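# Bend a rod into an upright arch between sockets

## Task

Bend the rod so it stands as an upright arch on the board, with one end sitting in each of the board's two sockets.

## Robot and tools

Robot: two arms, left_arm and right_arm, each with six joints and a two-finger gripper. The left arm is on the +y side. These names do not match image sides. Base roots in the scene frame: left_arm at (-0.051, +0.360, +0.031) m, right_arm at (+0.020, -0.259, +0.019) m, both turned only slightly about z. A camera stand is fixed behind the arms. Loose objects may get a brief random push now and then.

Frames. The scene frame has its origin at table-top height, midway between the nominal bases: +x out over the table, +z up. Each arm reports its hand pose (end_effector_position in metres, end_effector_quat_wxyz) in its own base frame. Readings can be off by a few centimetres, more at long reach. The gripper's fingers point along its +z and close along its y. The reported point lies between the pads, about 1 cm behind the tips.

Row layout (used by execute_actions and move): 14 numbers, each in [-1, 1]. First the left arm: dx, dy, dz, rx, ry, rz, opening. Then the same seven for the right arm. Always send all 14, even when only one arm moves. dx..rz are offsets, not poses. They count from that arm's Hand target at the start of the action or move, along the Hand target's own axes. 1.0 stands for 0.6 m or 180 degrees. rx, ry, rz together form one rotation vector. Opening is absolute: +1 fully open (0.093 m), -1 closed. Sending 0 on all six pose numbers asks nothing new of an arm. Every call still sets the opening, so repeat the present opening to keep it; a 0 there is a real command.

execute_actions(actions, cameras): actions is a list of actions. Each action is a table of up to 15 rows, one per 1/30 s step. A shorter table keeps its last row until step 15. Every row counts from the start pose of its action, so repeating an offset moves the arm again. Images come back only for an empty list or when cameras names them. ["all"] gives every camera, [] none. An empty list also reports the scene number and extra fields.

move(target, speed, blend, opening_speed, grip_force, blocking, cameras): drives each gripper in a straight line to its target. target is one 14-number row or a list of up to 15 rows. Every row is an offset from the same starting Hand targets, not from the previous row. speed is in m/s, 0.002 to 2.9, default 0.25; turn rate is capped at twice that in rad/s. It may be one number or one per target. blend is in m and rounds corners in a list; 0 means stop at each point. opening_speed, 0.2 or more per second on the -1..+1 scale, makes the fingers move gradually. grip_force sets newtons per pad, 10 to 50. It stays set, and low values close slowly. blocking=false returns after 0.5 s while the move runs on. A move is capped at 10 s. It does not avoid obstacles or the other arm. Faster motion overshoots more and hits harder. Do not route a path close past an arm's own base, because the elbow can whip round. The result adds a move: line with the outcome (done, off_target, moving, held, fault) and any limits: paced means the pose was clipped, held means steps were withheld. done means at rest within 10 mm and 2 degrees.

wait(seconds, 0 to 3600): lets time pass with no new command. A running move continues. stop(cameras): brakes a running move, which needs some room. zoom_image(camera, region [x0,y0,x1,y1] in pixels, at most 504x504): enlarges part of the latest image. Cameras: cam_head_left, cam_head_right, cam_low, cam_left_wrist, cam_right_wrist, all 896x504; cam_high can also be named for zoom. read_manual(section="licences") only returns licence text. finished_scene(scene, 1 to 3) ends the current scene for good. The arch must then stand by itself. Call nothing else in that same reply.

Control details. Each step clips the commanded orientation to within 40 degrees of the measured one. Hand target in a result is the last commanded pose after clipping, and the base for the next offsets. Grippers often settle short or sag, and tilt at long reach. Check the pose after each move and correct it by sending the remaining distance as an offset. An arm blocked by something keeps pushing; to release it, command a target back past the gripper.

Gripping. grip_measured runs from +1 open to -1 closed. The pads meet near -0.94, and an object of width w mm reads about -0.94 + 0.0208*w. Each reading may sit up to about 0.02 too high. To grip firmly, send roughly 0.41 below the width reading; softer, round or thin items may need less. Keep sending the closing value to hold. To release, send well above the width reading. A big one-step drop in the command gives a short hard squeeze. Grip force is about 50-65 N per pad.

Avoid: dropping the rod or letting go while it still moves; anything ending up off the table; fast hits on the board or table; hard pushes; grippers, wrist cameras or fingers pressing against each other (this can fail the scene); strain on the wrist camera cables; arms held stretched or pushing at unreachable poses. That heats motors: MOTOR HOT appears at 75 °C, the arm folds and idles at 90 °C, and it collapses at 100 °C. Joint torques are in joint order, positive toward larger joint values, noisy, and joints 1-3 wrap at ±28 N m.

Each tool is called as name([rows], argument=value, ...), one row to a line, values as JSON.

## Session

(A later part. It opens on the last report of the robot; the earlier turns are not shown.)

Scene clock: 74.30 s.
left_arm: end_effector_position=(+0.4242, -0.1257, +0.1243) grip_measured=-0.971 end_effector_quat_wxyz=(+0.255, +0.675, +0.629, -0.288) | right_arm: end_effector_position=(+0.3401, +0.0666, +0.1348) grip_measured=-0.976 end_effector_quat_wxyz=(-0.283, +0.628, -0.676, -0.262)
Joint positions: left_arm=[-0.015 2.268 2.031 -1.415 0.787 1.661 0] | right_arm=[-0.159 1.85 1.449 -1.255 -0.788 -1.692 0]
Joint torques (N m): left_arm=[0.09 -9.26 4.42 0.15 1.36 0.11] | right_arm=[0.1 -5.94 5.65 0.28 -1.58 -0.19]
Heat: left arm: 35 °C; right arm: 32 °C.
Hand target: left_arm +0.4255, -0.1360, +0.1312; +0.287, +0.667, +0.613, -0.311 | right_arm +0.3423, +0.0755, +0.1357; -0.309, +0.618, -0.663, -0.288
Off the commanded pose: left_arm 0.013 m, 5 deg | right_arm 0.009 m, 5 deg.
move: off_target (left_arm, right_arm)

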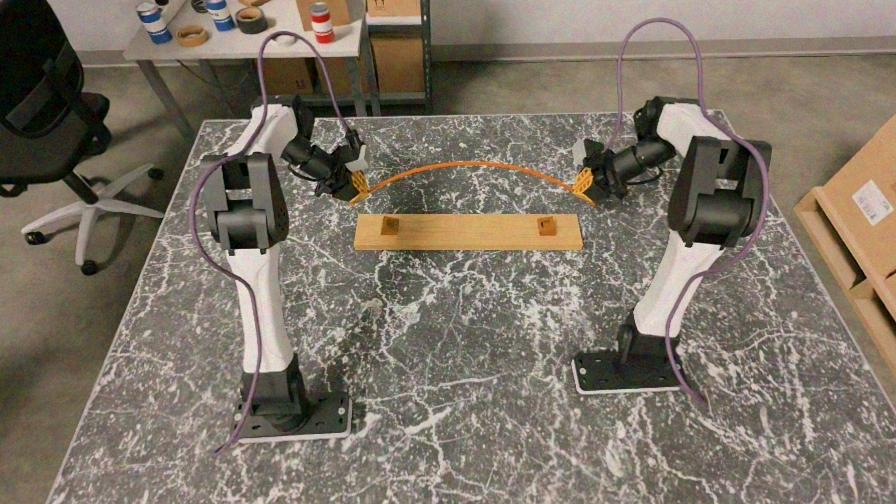

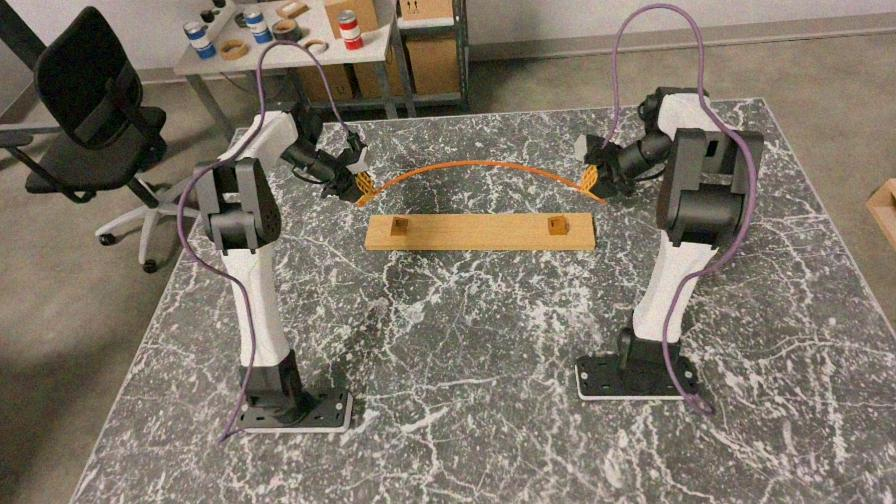

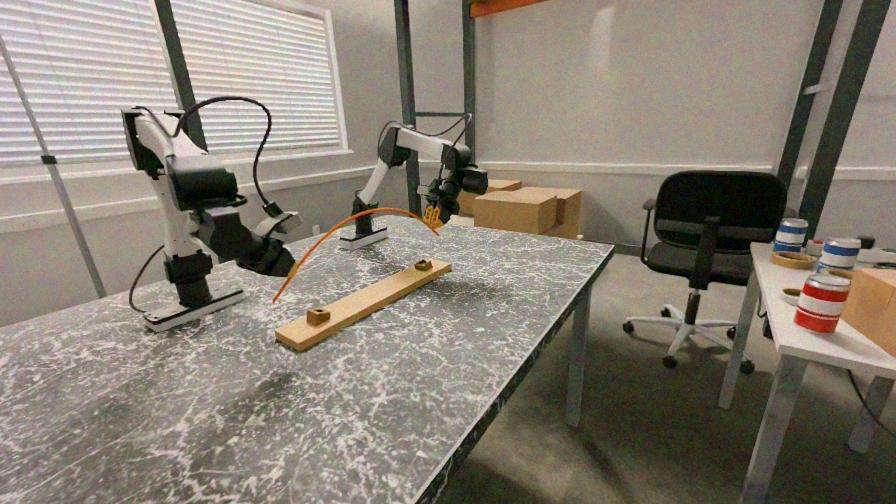

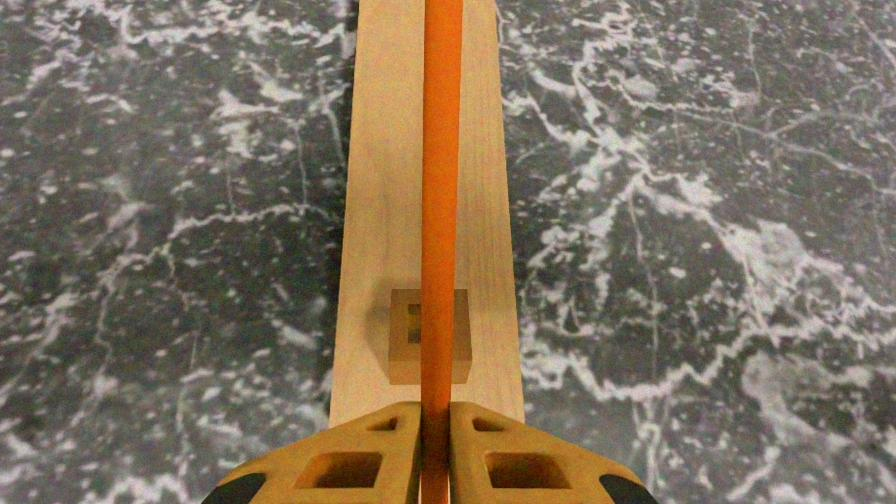

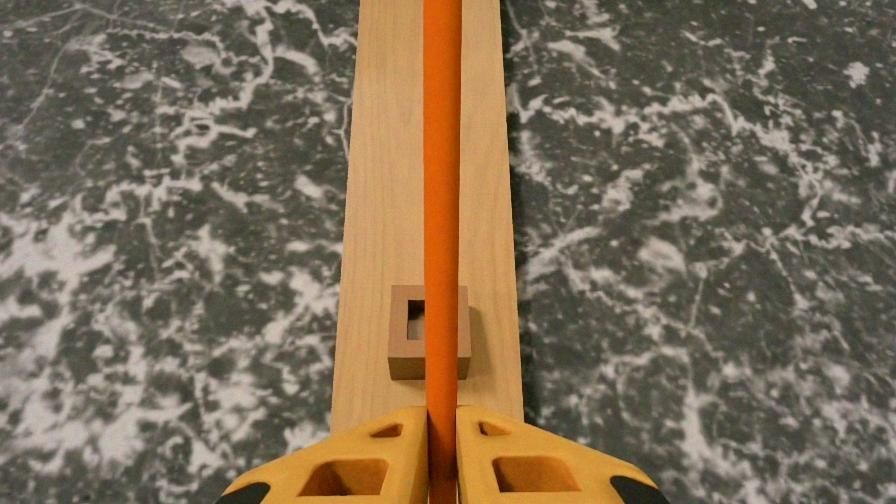

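move(target=[-0.058,0.007,0.069,0,-0.206,0,-1,-0.064,0.010,0.077,0,-0.206,0,-1], cameras=["all"], speed=0.12)

zoom_image(camera="cam_head_left", region=[300, 100, 650, 300])

zoom_image(camera="cam_low", region=[230, 170, 510, 360])

Scene clock: 83.00 s.
left_arm: end_effector_position=(+0.4288, -0.1744, +0.1317) grip_measured=-0.971 end_effector_quat_wxyz=(+0.464, +0.549, +0.507, -0.476) | right_arm: end_effector_position=(+0.3407, +0.1246, +0.1307) grip_measured=-0.976 end_effector_quat_wxyz=(+0.491, -0.509, +0.548, +0.447)
Joint positions: left_arm=[-0.017 2.405 1.889 -1.341 1.449 1.885 0] | right_arm=[-0.128 2.038 1.259 -1.151 -1.444 -1.941 0]
Joint torques (N m): left_arm=[-3.11 -7.79 4.67 -0.35 1.27 0.11] | right_arm=[2.43 -6.48 5.29 -0.2 -1.57 -0.16]
Heat: left arm: 37 °C; right arm: 32 °C.
Hand target: left_arm +0.4251, -0.1903, +0.1314; +0.467, +0.534, +0.490, -0.507 | right_arm +0.3405, +0.1358, +0.1353; +0.504, -0.495, +0.530, +0.470
Off the commanded pose: left_arm 0.016 m, 4 deg | right_arm 0.012 m, 4 deg.
move: off_target (left_arm, right_arm)

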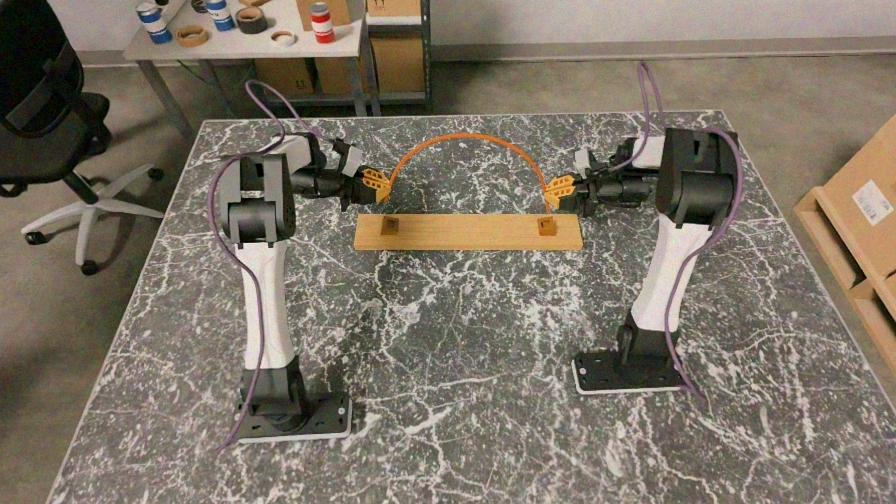

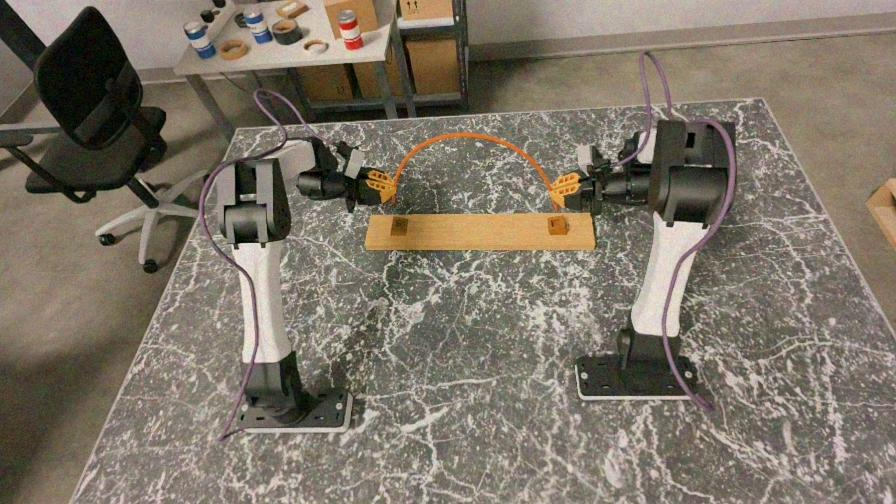

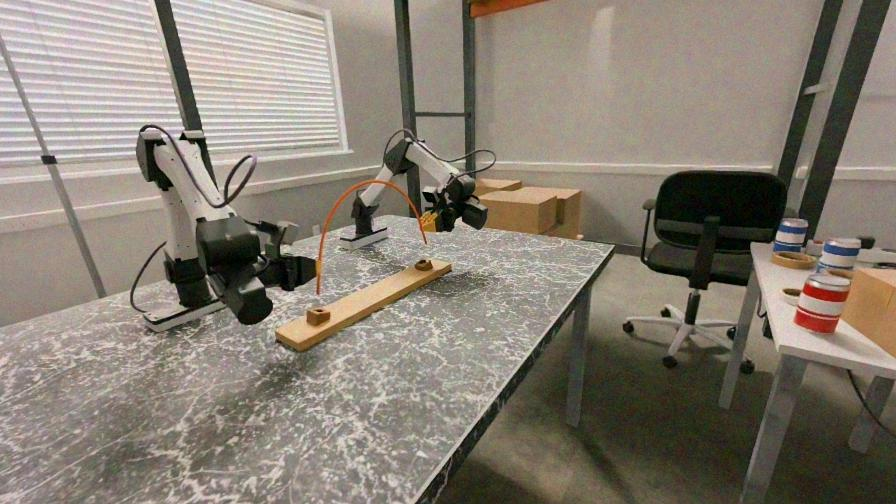

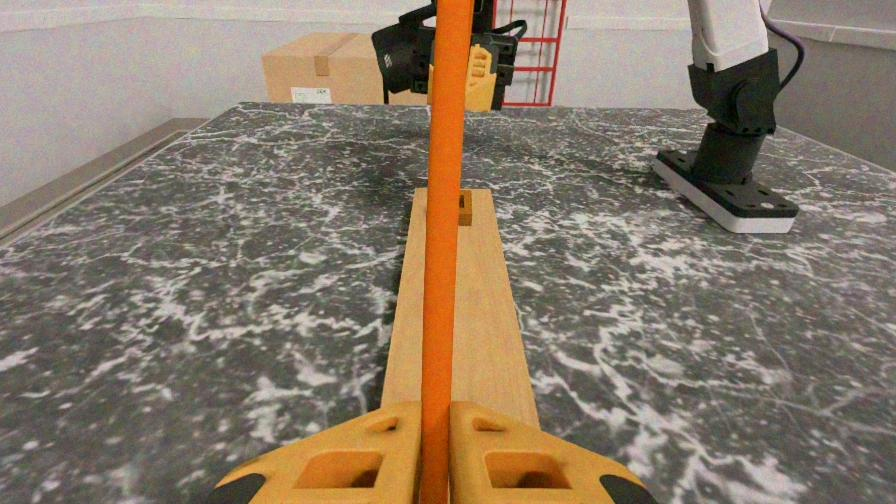

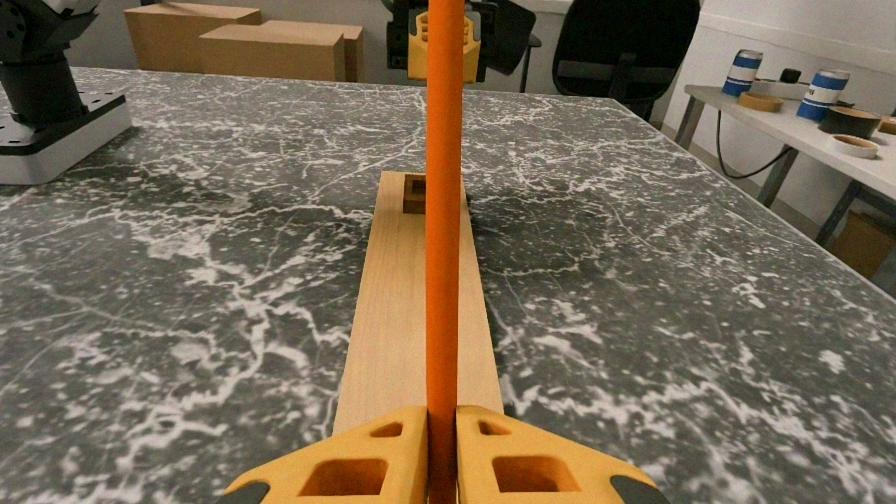

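Scaled by 1.440.

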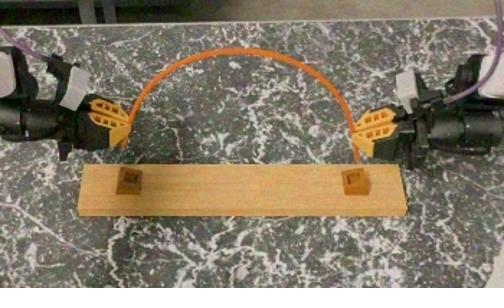

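Scaled by 1.800.

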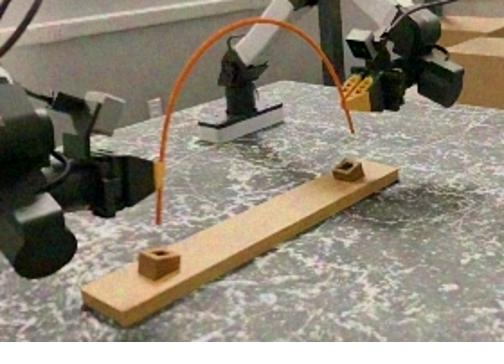

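move(target=[0.058,-0.0117,0.007,0,0,0,-1,0.058,0.0035,0.001,0,0,0,-1], cameras=["all"], speed=0.1)

zoom_image(camera="cam_low", region=[280, 220, 460, 350])

zoom_image(camera="cam_head_right", region=[350, 150, 620, 270])

zoom_image(camera="cam_head_left", region=[350, 150, 620, 270])

Scene clock: 98.27 s.
left_arm: end_effector_position=(+0.4196, -0.1766, +0.0971) grip_measured=-0.971 end_effector_quat_wxyz=(+0.455, +0.543, +0.510, -0.488) | right_arm: end_effector_position=(+0.3370, +0.1251, +0.0974) grip_measured=-0.976 end_effector_quat_wxyz=(+0.486, -0.505, +0.549, +0.456)
Joint positions: left_arm=[-0.022 2.459 1.829 -1.32 1.452 1.947 0] | right_arm=[-0.128 2.13 1.231 -1.121 -1.446 -2.013 0]
Joint torques (N m): left_arm=[-2.95 -7.97 4.27 -0.27 1.24 0.13] | right_arm=[2.24 -6.91 4.59 -0.13 -1.54 -0.15]
Heat: left arm: 38 °C; right arm: 32 °C.
Hand target: left_arm +0.4180, -0.1921, +0.0963; +0.467, +0.534, +0.490, -0.507 | right_arm +0.3383, +0.1348, +0.1006; +0.504, -0.495, +0.530, +0.470
Off the commanded pose: left_arm 0.016 m, 4 deg | right_arm 0.010 m, 4 deg.
joint sent to its limit (right arm) — joint 6 (wrist roll), lower limit. The joint targets still meet the commanded pose.
move: off_target (left_arm, right_arm)

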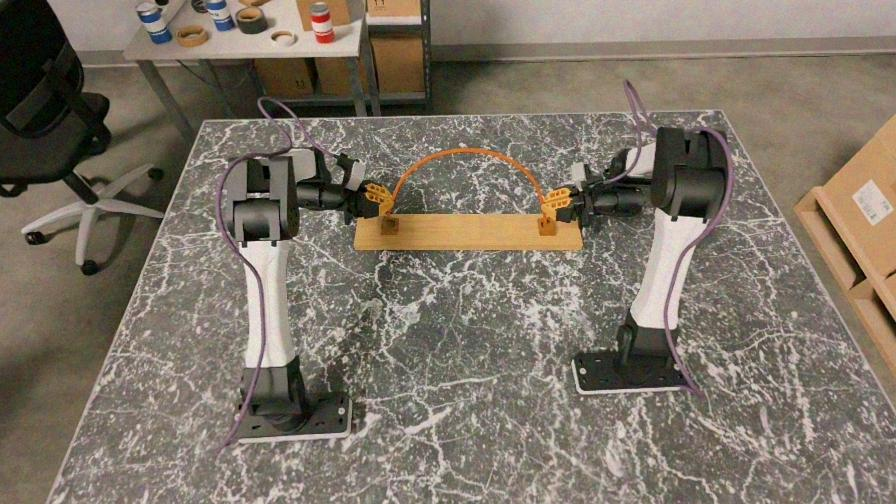

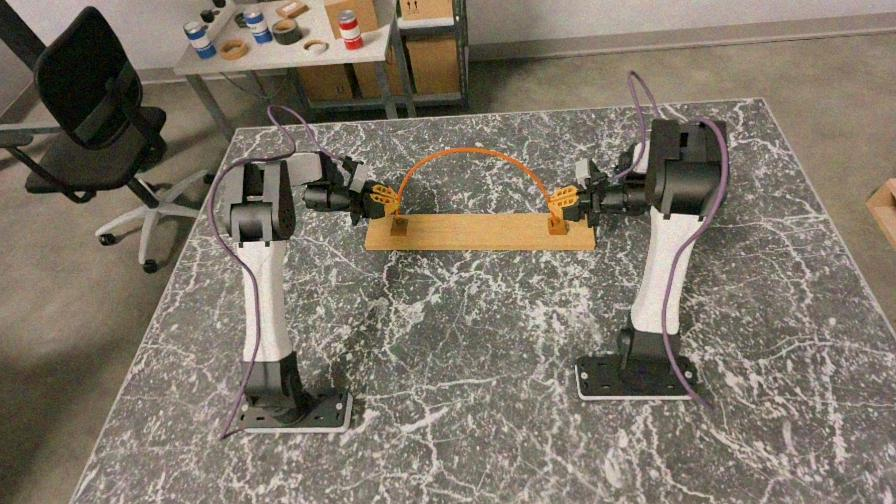

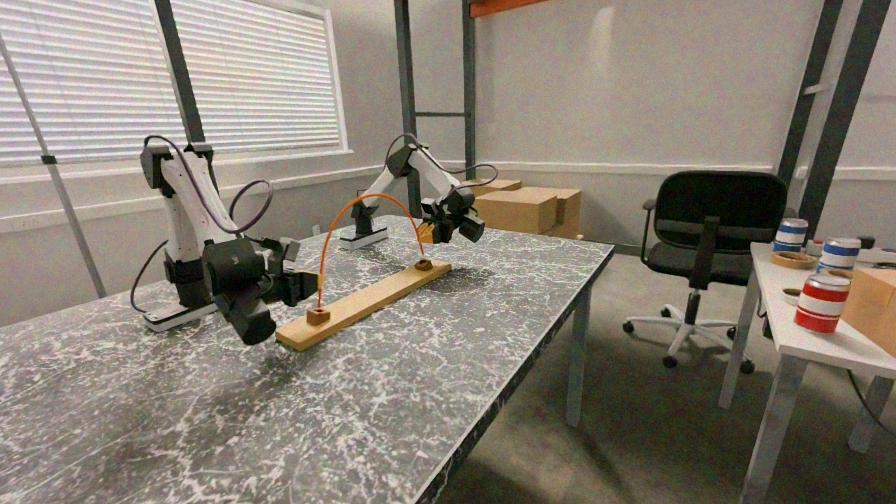

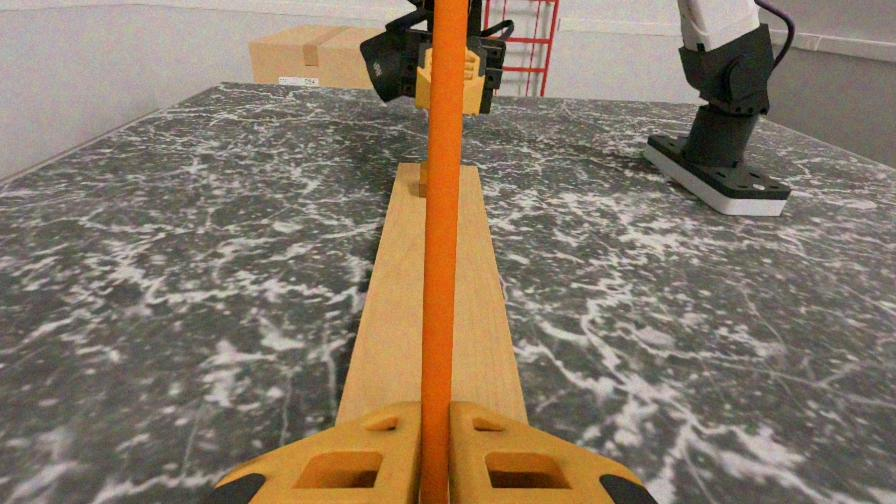

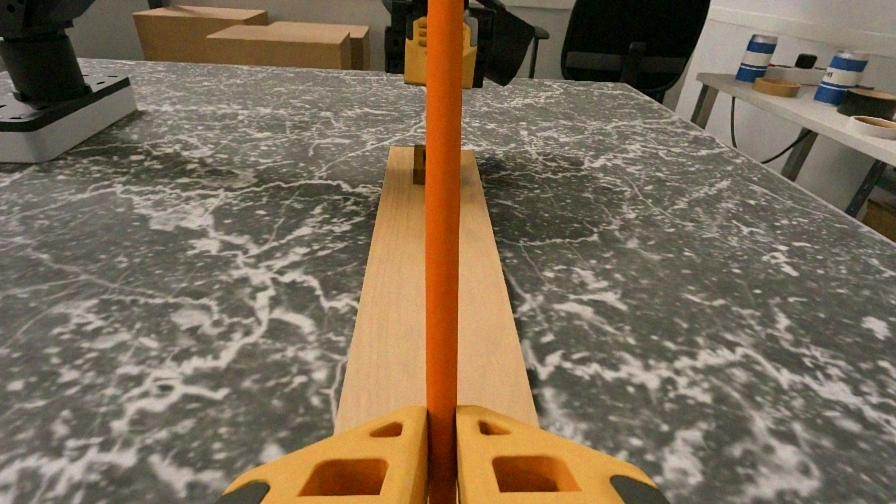

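Scaled by 2.800.

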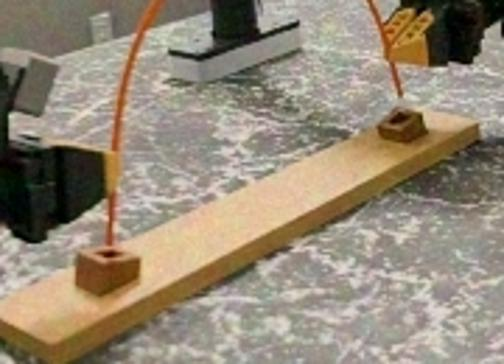

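Scaled by 1.867.

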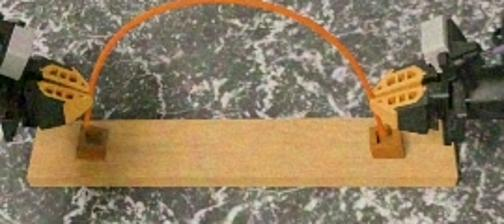

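Scaled by 1.867.

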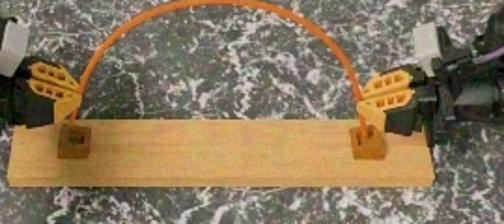

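move(target=[0,0.006,-0.001,0,0,0,-1,0,-0.006,-0.003,0,0,0,-1], cameras=["all"], speed=0.1)

zoom_image(camera="cam_low", region=[295, 270, 345, 330])

zoom_image(camera="cam_low", region=[405, 235, 445, 285])

zoom_image(camera="cam_head_right", region=[375, 190, 425, 250])

zoom_image(camera="cam_head_left", region=[525, 190, 575, 250])

zoom_image(camera="cam_head_right", region=[535, 190, 585, 250])

zoom_image(camera="cam_head_left", region=[365, 190, 415, 250])

Scene clock: 102.37 s.
left_arm: end_effector_position=(+0.4195, -0.1766, +0.0935) grip_measured=-0.971 end_effector_quat_wxyz=(+0.453, +0.541, +0.512, -0.490) | right_arm: end_effector_position=(+0.3368, +0.1251, +0.0955) grip_measured=-0.976 end_effector_quat_wxyz=(+0.484, -0.503, +0.550, +0.458)
Joint positions: left_arm=[-0.022 2.467 1.829 -1.32 1.452 1.948 0] | right_arm=[-0.128 2.136 1.231 -1.121 -1.446 -2.013 0]
Joint torques (N m): left_arm=[-3.03 -7.86 6.05 -0.3 1.28 0.07] | right_arm=[1.78 -6.86 6 -0.21 -1.53 -0.18]
Heat: left arm: 39 °C; right arm: 32 °C.
Hand target: left_arm +0.4216, -0.1918, +0.0964; +0.467, +0.534, +0.490, -0.507 | right_arm +0.3418, +0.1327, +0.1006; +0.504, -0.495, +0.530, +0.470
Off the commanded pose: left_arm 0.016 m, 4 deg | right_arm 0.011 m, 4 deg.
joint sent to its limit (right arm) — joint 6 (wrist roll), lower limit. The joint targets still meet the commanded pose.
move: off_target (left_arm, right_arm)

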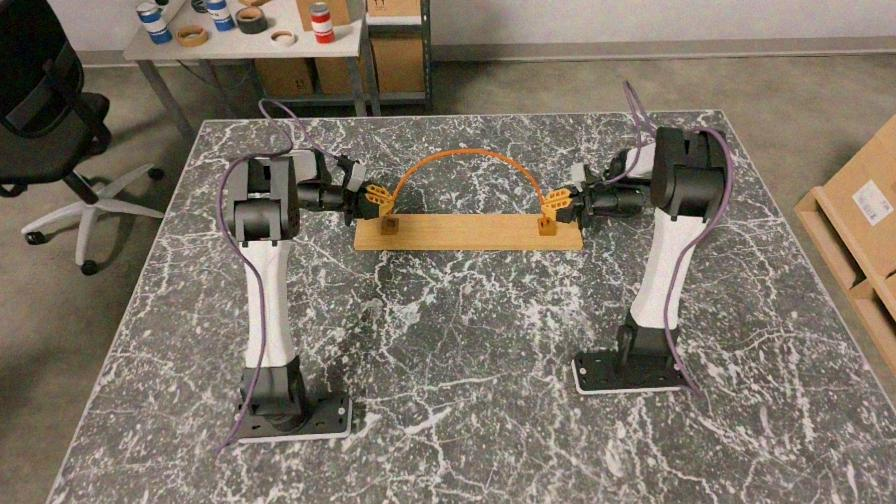

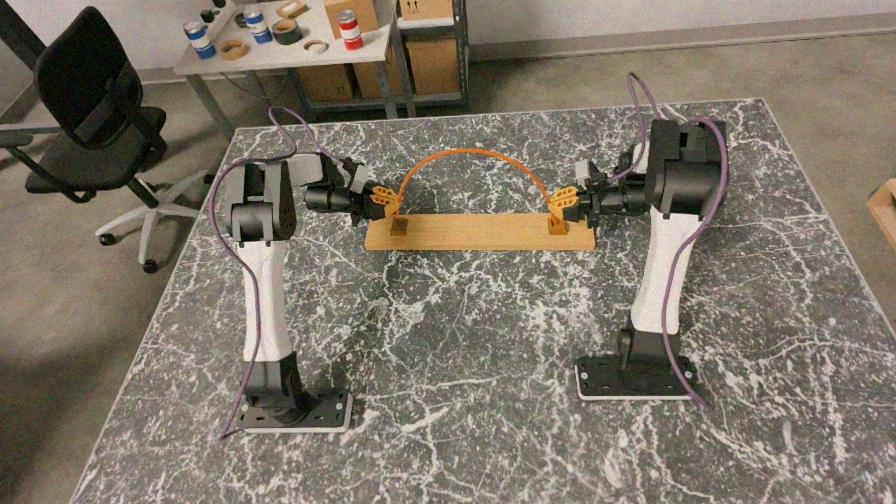

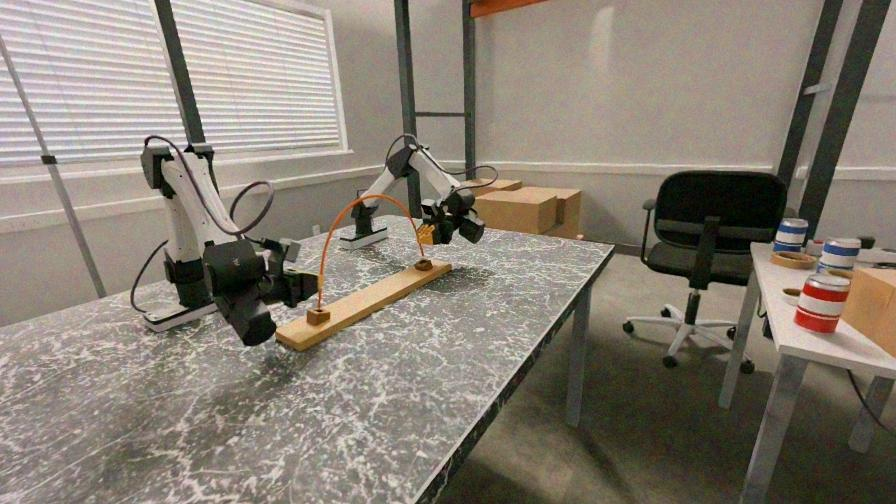

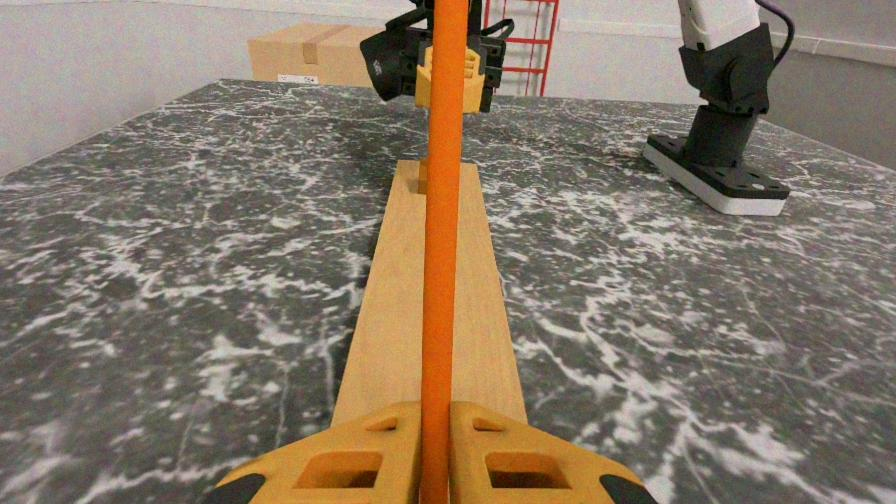

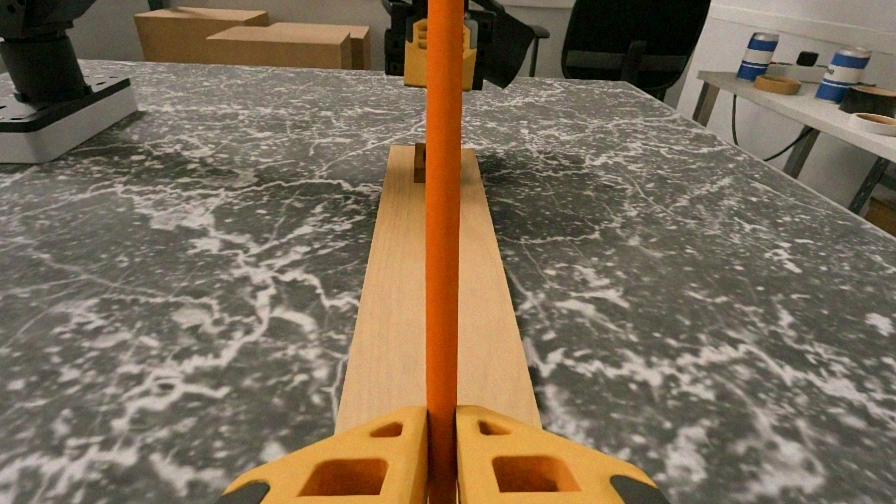

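Scaled by 8.400.

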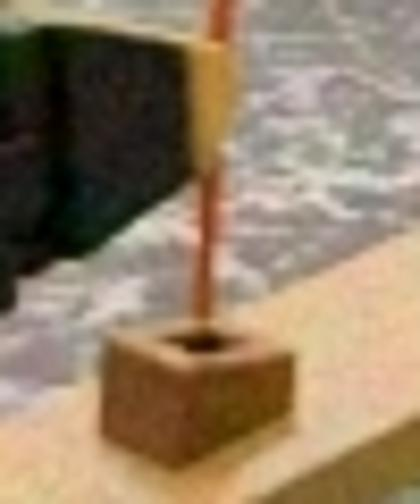

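Scaled by 10.080.

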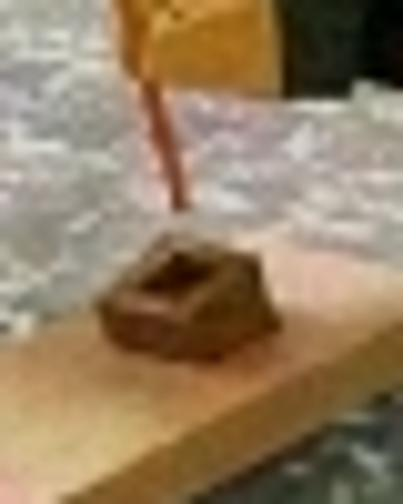

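Scaled by 8.400.

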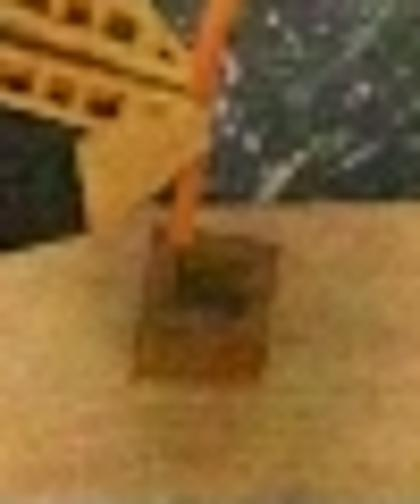

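Scaled by 8.400.

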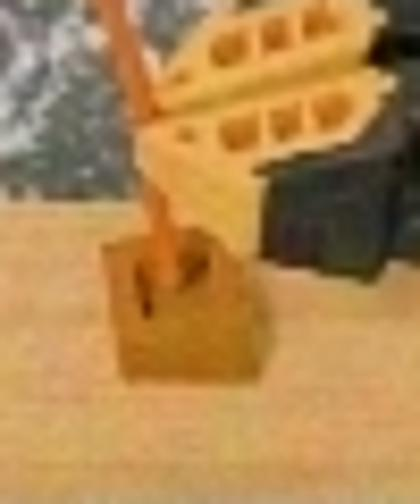

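Scaled by 8.400.

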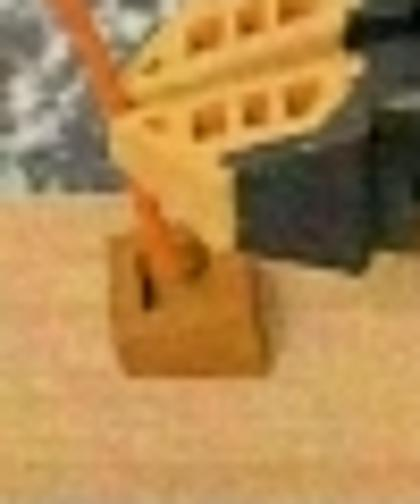

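Scaled by 8.400.

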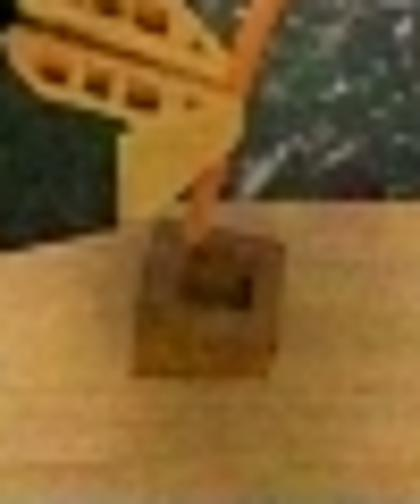

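move(target=[0.012,-0.006,0.013,0,0,0,-1,0.012,-0.007,0,0,0,0,-1], cameras=["all"], speed=0.06)

zoom_image(camera="cam_low", region=[295, 270, 345, 330])

zoom_image(camera="cam_low", region=[405, 235, 445, 285])

zoom_image(camera="cam_head_right", region=[375, 190, 425, 250])

zoom_image(camera="cam_head_left", region=[525, 190, 575, 250])

Scene clock: 108.00 s.
left_arm: end_effector_position=(+0.4207, -0.1828, +0.0925) grip_measured=-0.971 end_effector_quat_wxyz=(+0.458, +0.551, +0.501, -0.485) | right_arm: end_effector_position=(+0.3370, +0.1251, +0.0867) grip_measured=-0.976 end_effector_quat_wxyz=(+0.480, -0.499, +0.554, +0.463)
Joint positions: left_arm=[-0.037 2.467 1.829 -1.278 1.454 1.938 0] | right_arm=[-0.128 2.165 1.231 -1.112 -1.447 -2.015 0]
Joint torques (N m): left_arm=[-3.17 -7.66 3.71 -0.13 1.27 -0.06] | right_arm=[1.76 -7.08 7.23 -0.16 -1.52 -0.16]
Heat: left arm: 39 °C; right arm: 32 °C.
Hand target: left_arm +0.4175, -0.1988, +0.0888; +0.467, +0.534, +0.490, -0.507 | right_arm +0.3460, +0.1321, +0.0934; +0.504, -0.495, +0.530, +0.470
Off the commanded pose: left_arm 0.017 m, 4 deg | right_arm 0.013 m, 4 deg.
joint sent to its limit (right arm) — joint 6 (wrist roll), lower limit. The joint targets still meet the commanded pose.
move: off_target (left_arm, right_arm)

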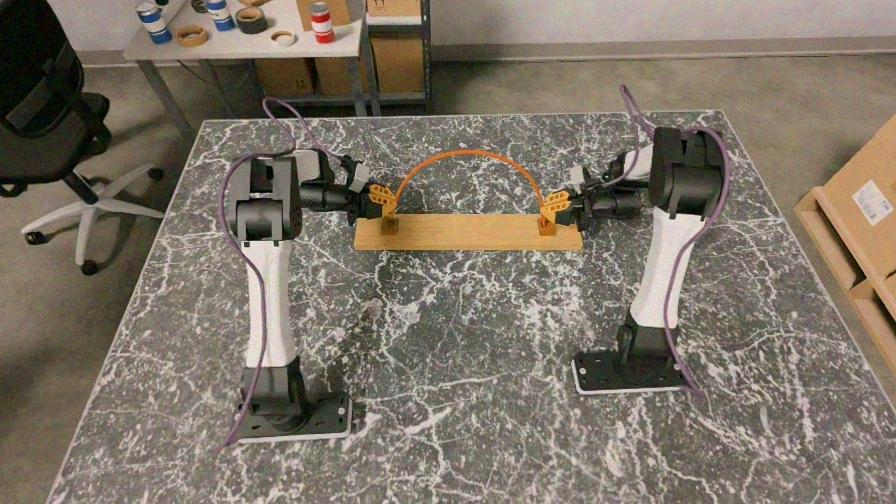

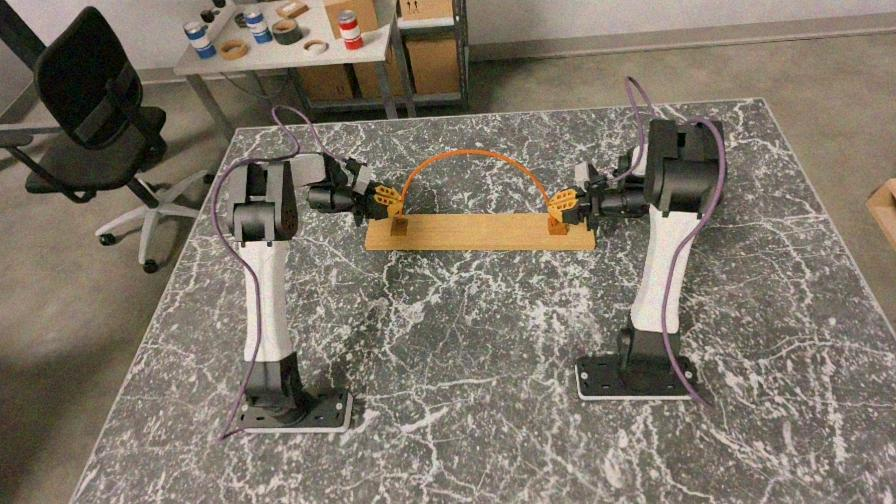

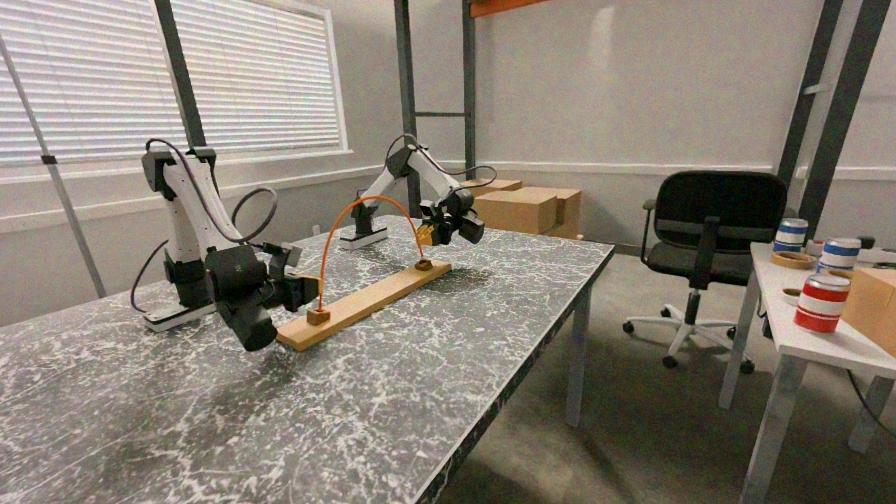

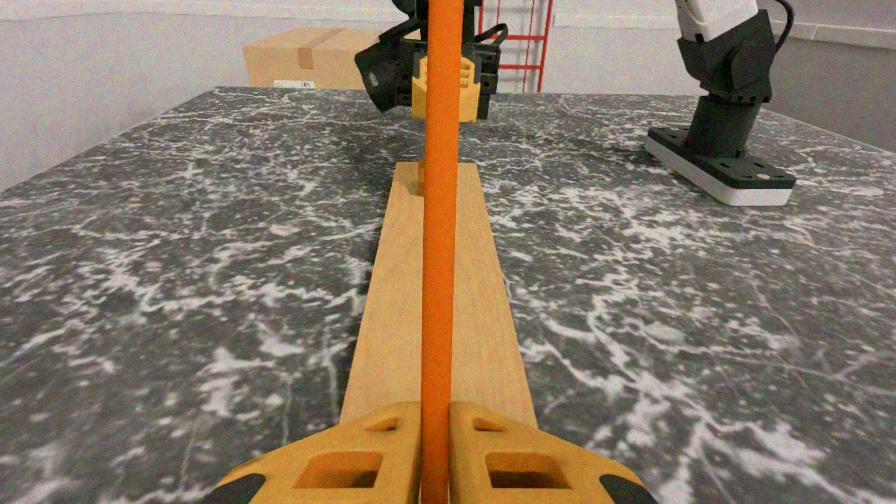

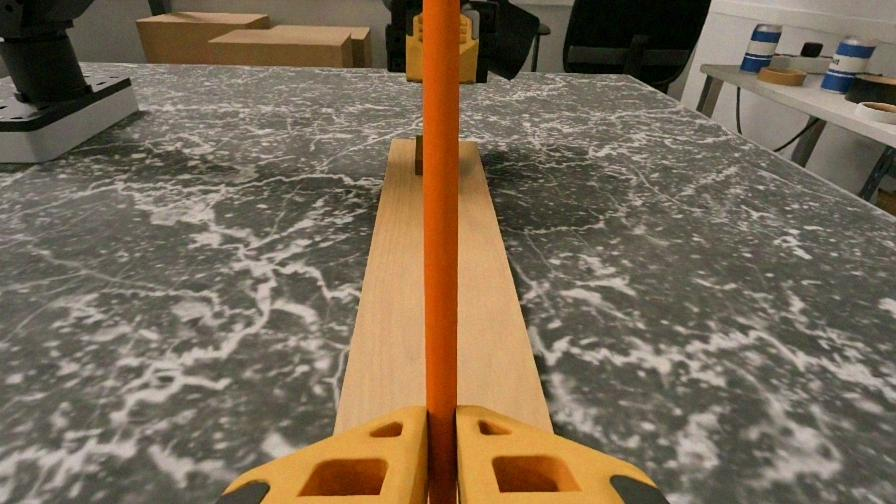

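Scaled by 8.400.

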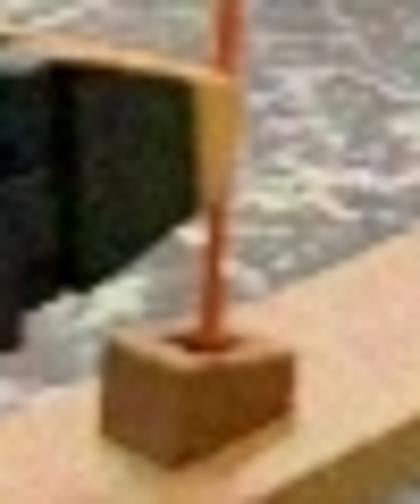

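Scaled by 10.080.

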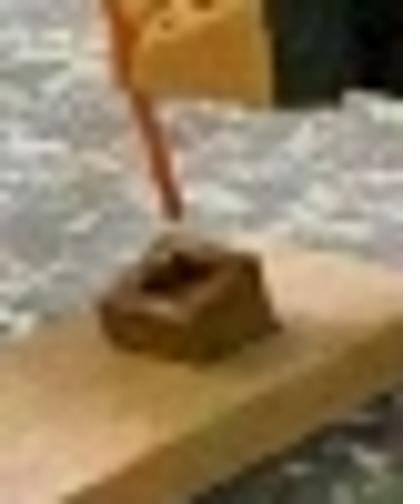

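Scaled by 8.400.

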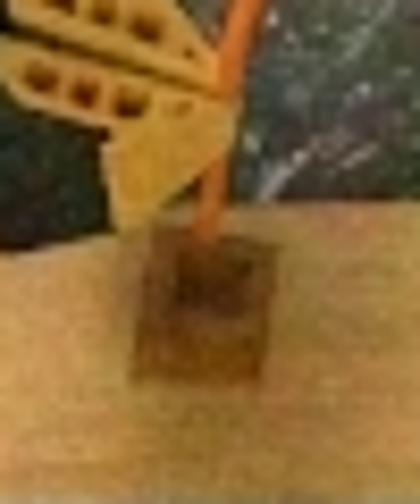

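Scaled by 8.400.

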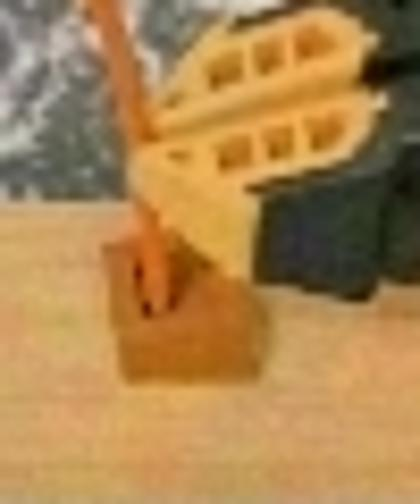

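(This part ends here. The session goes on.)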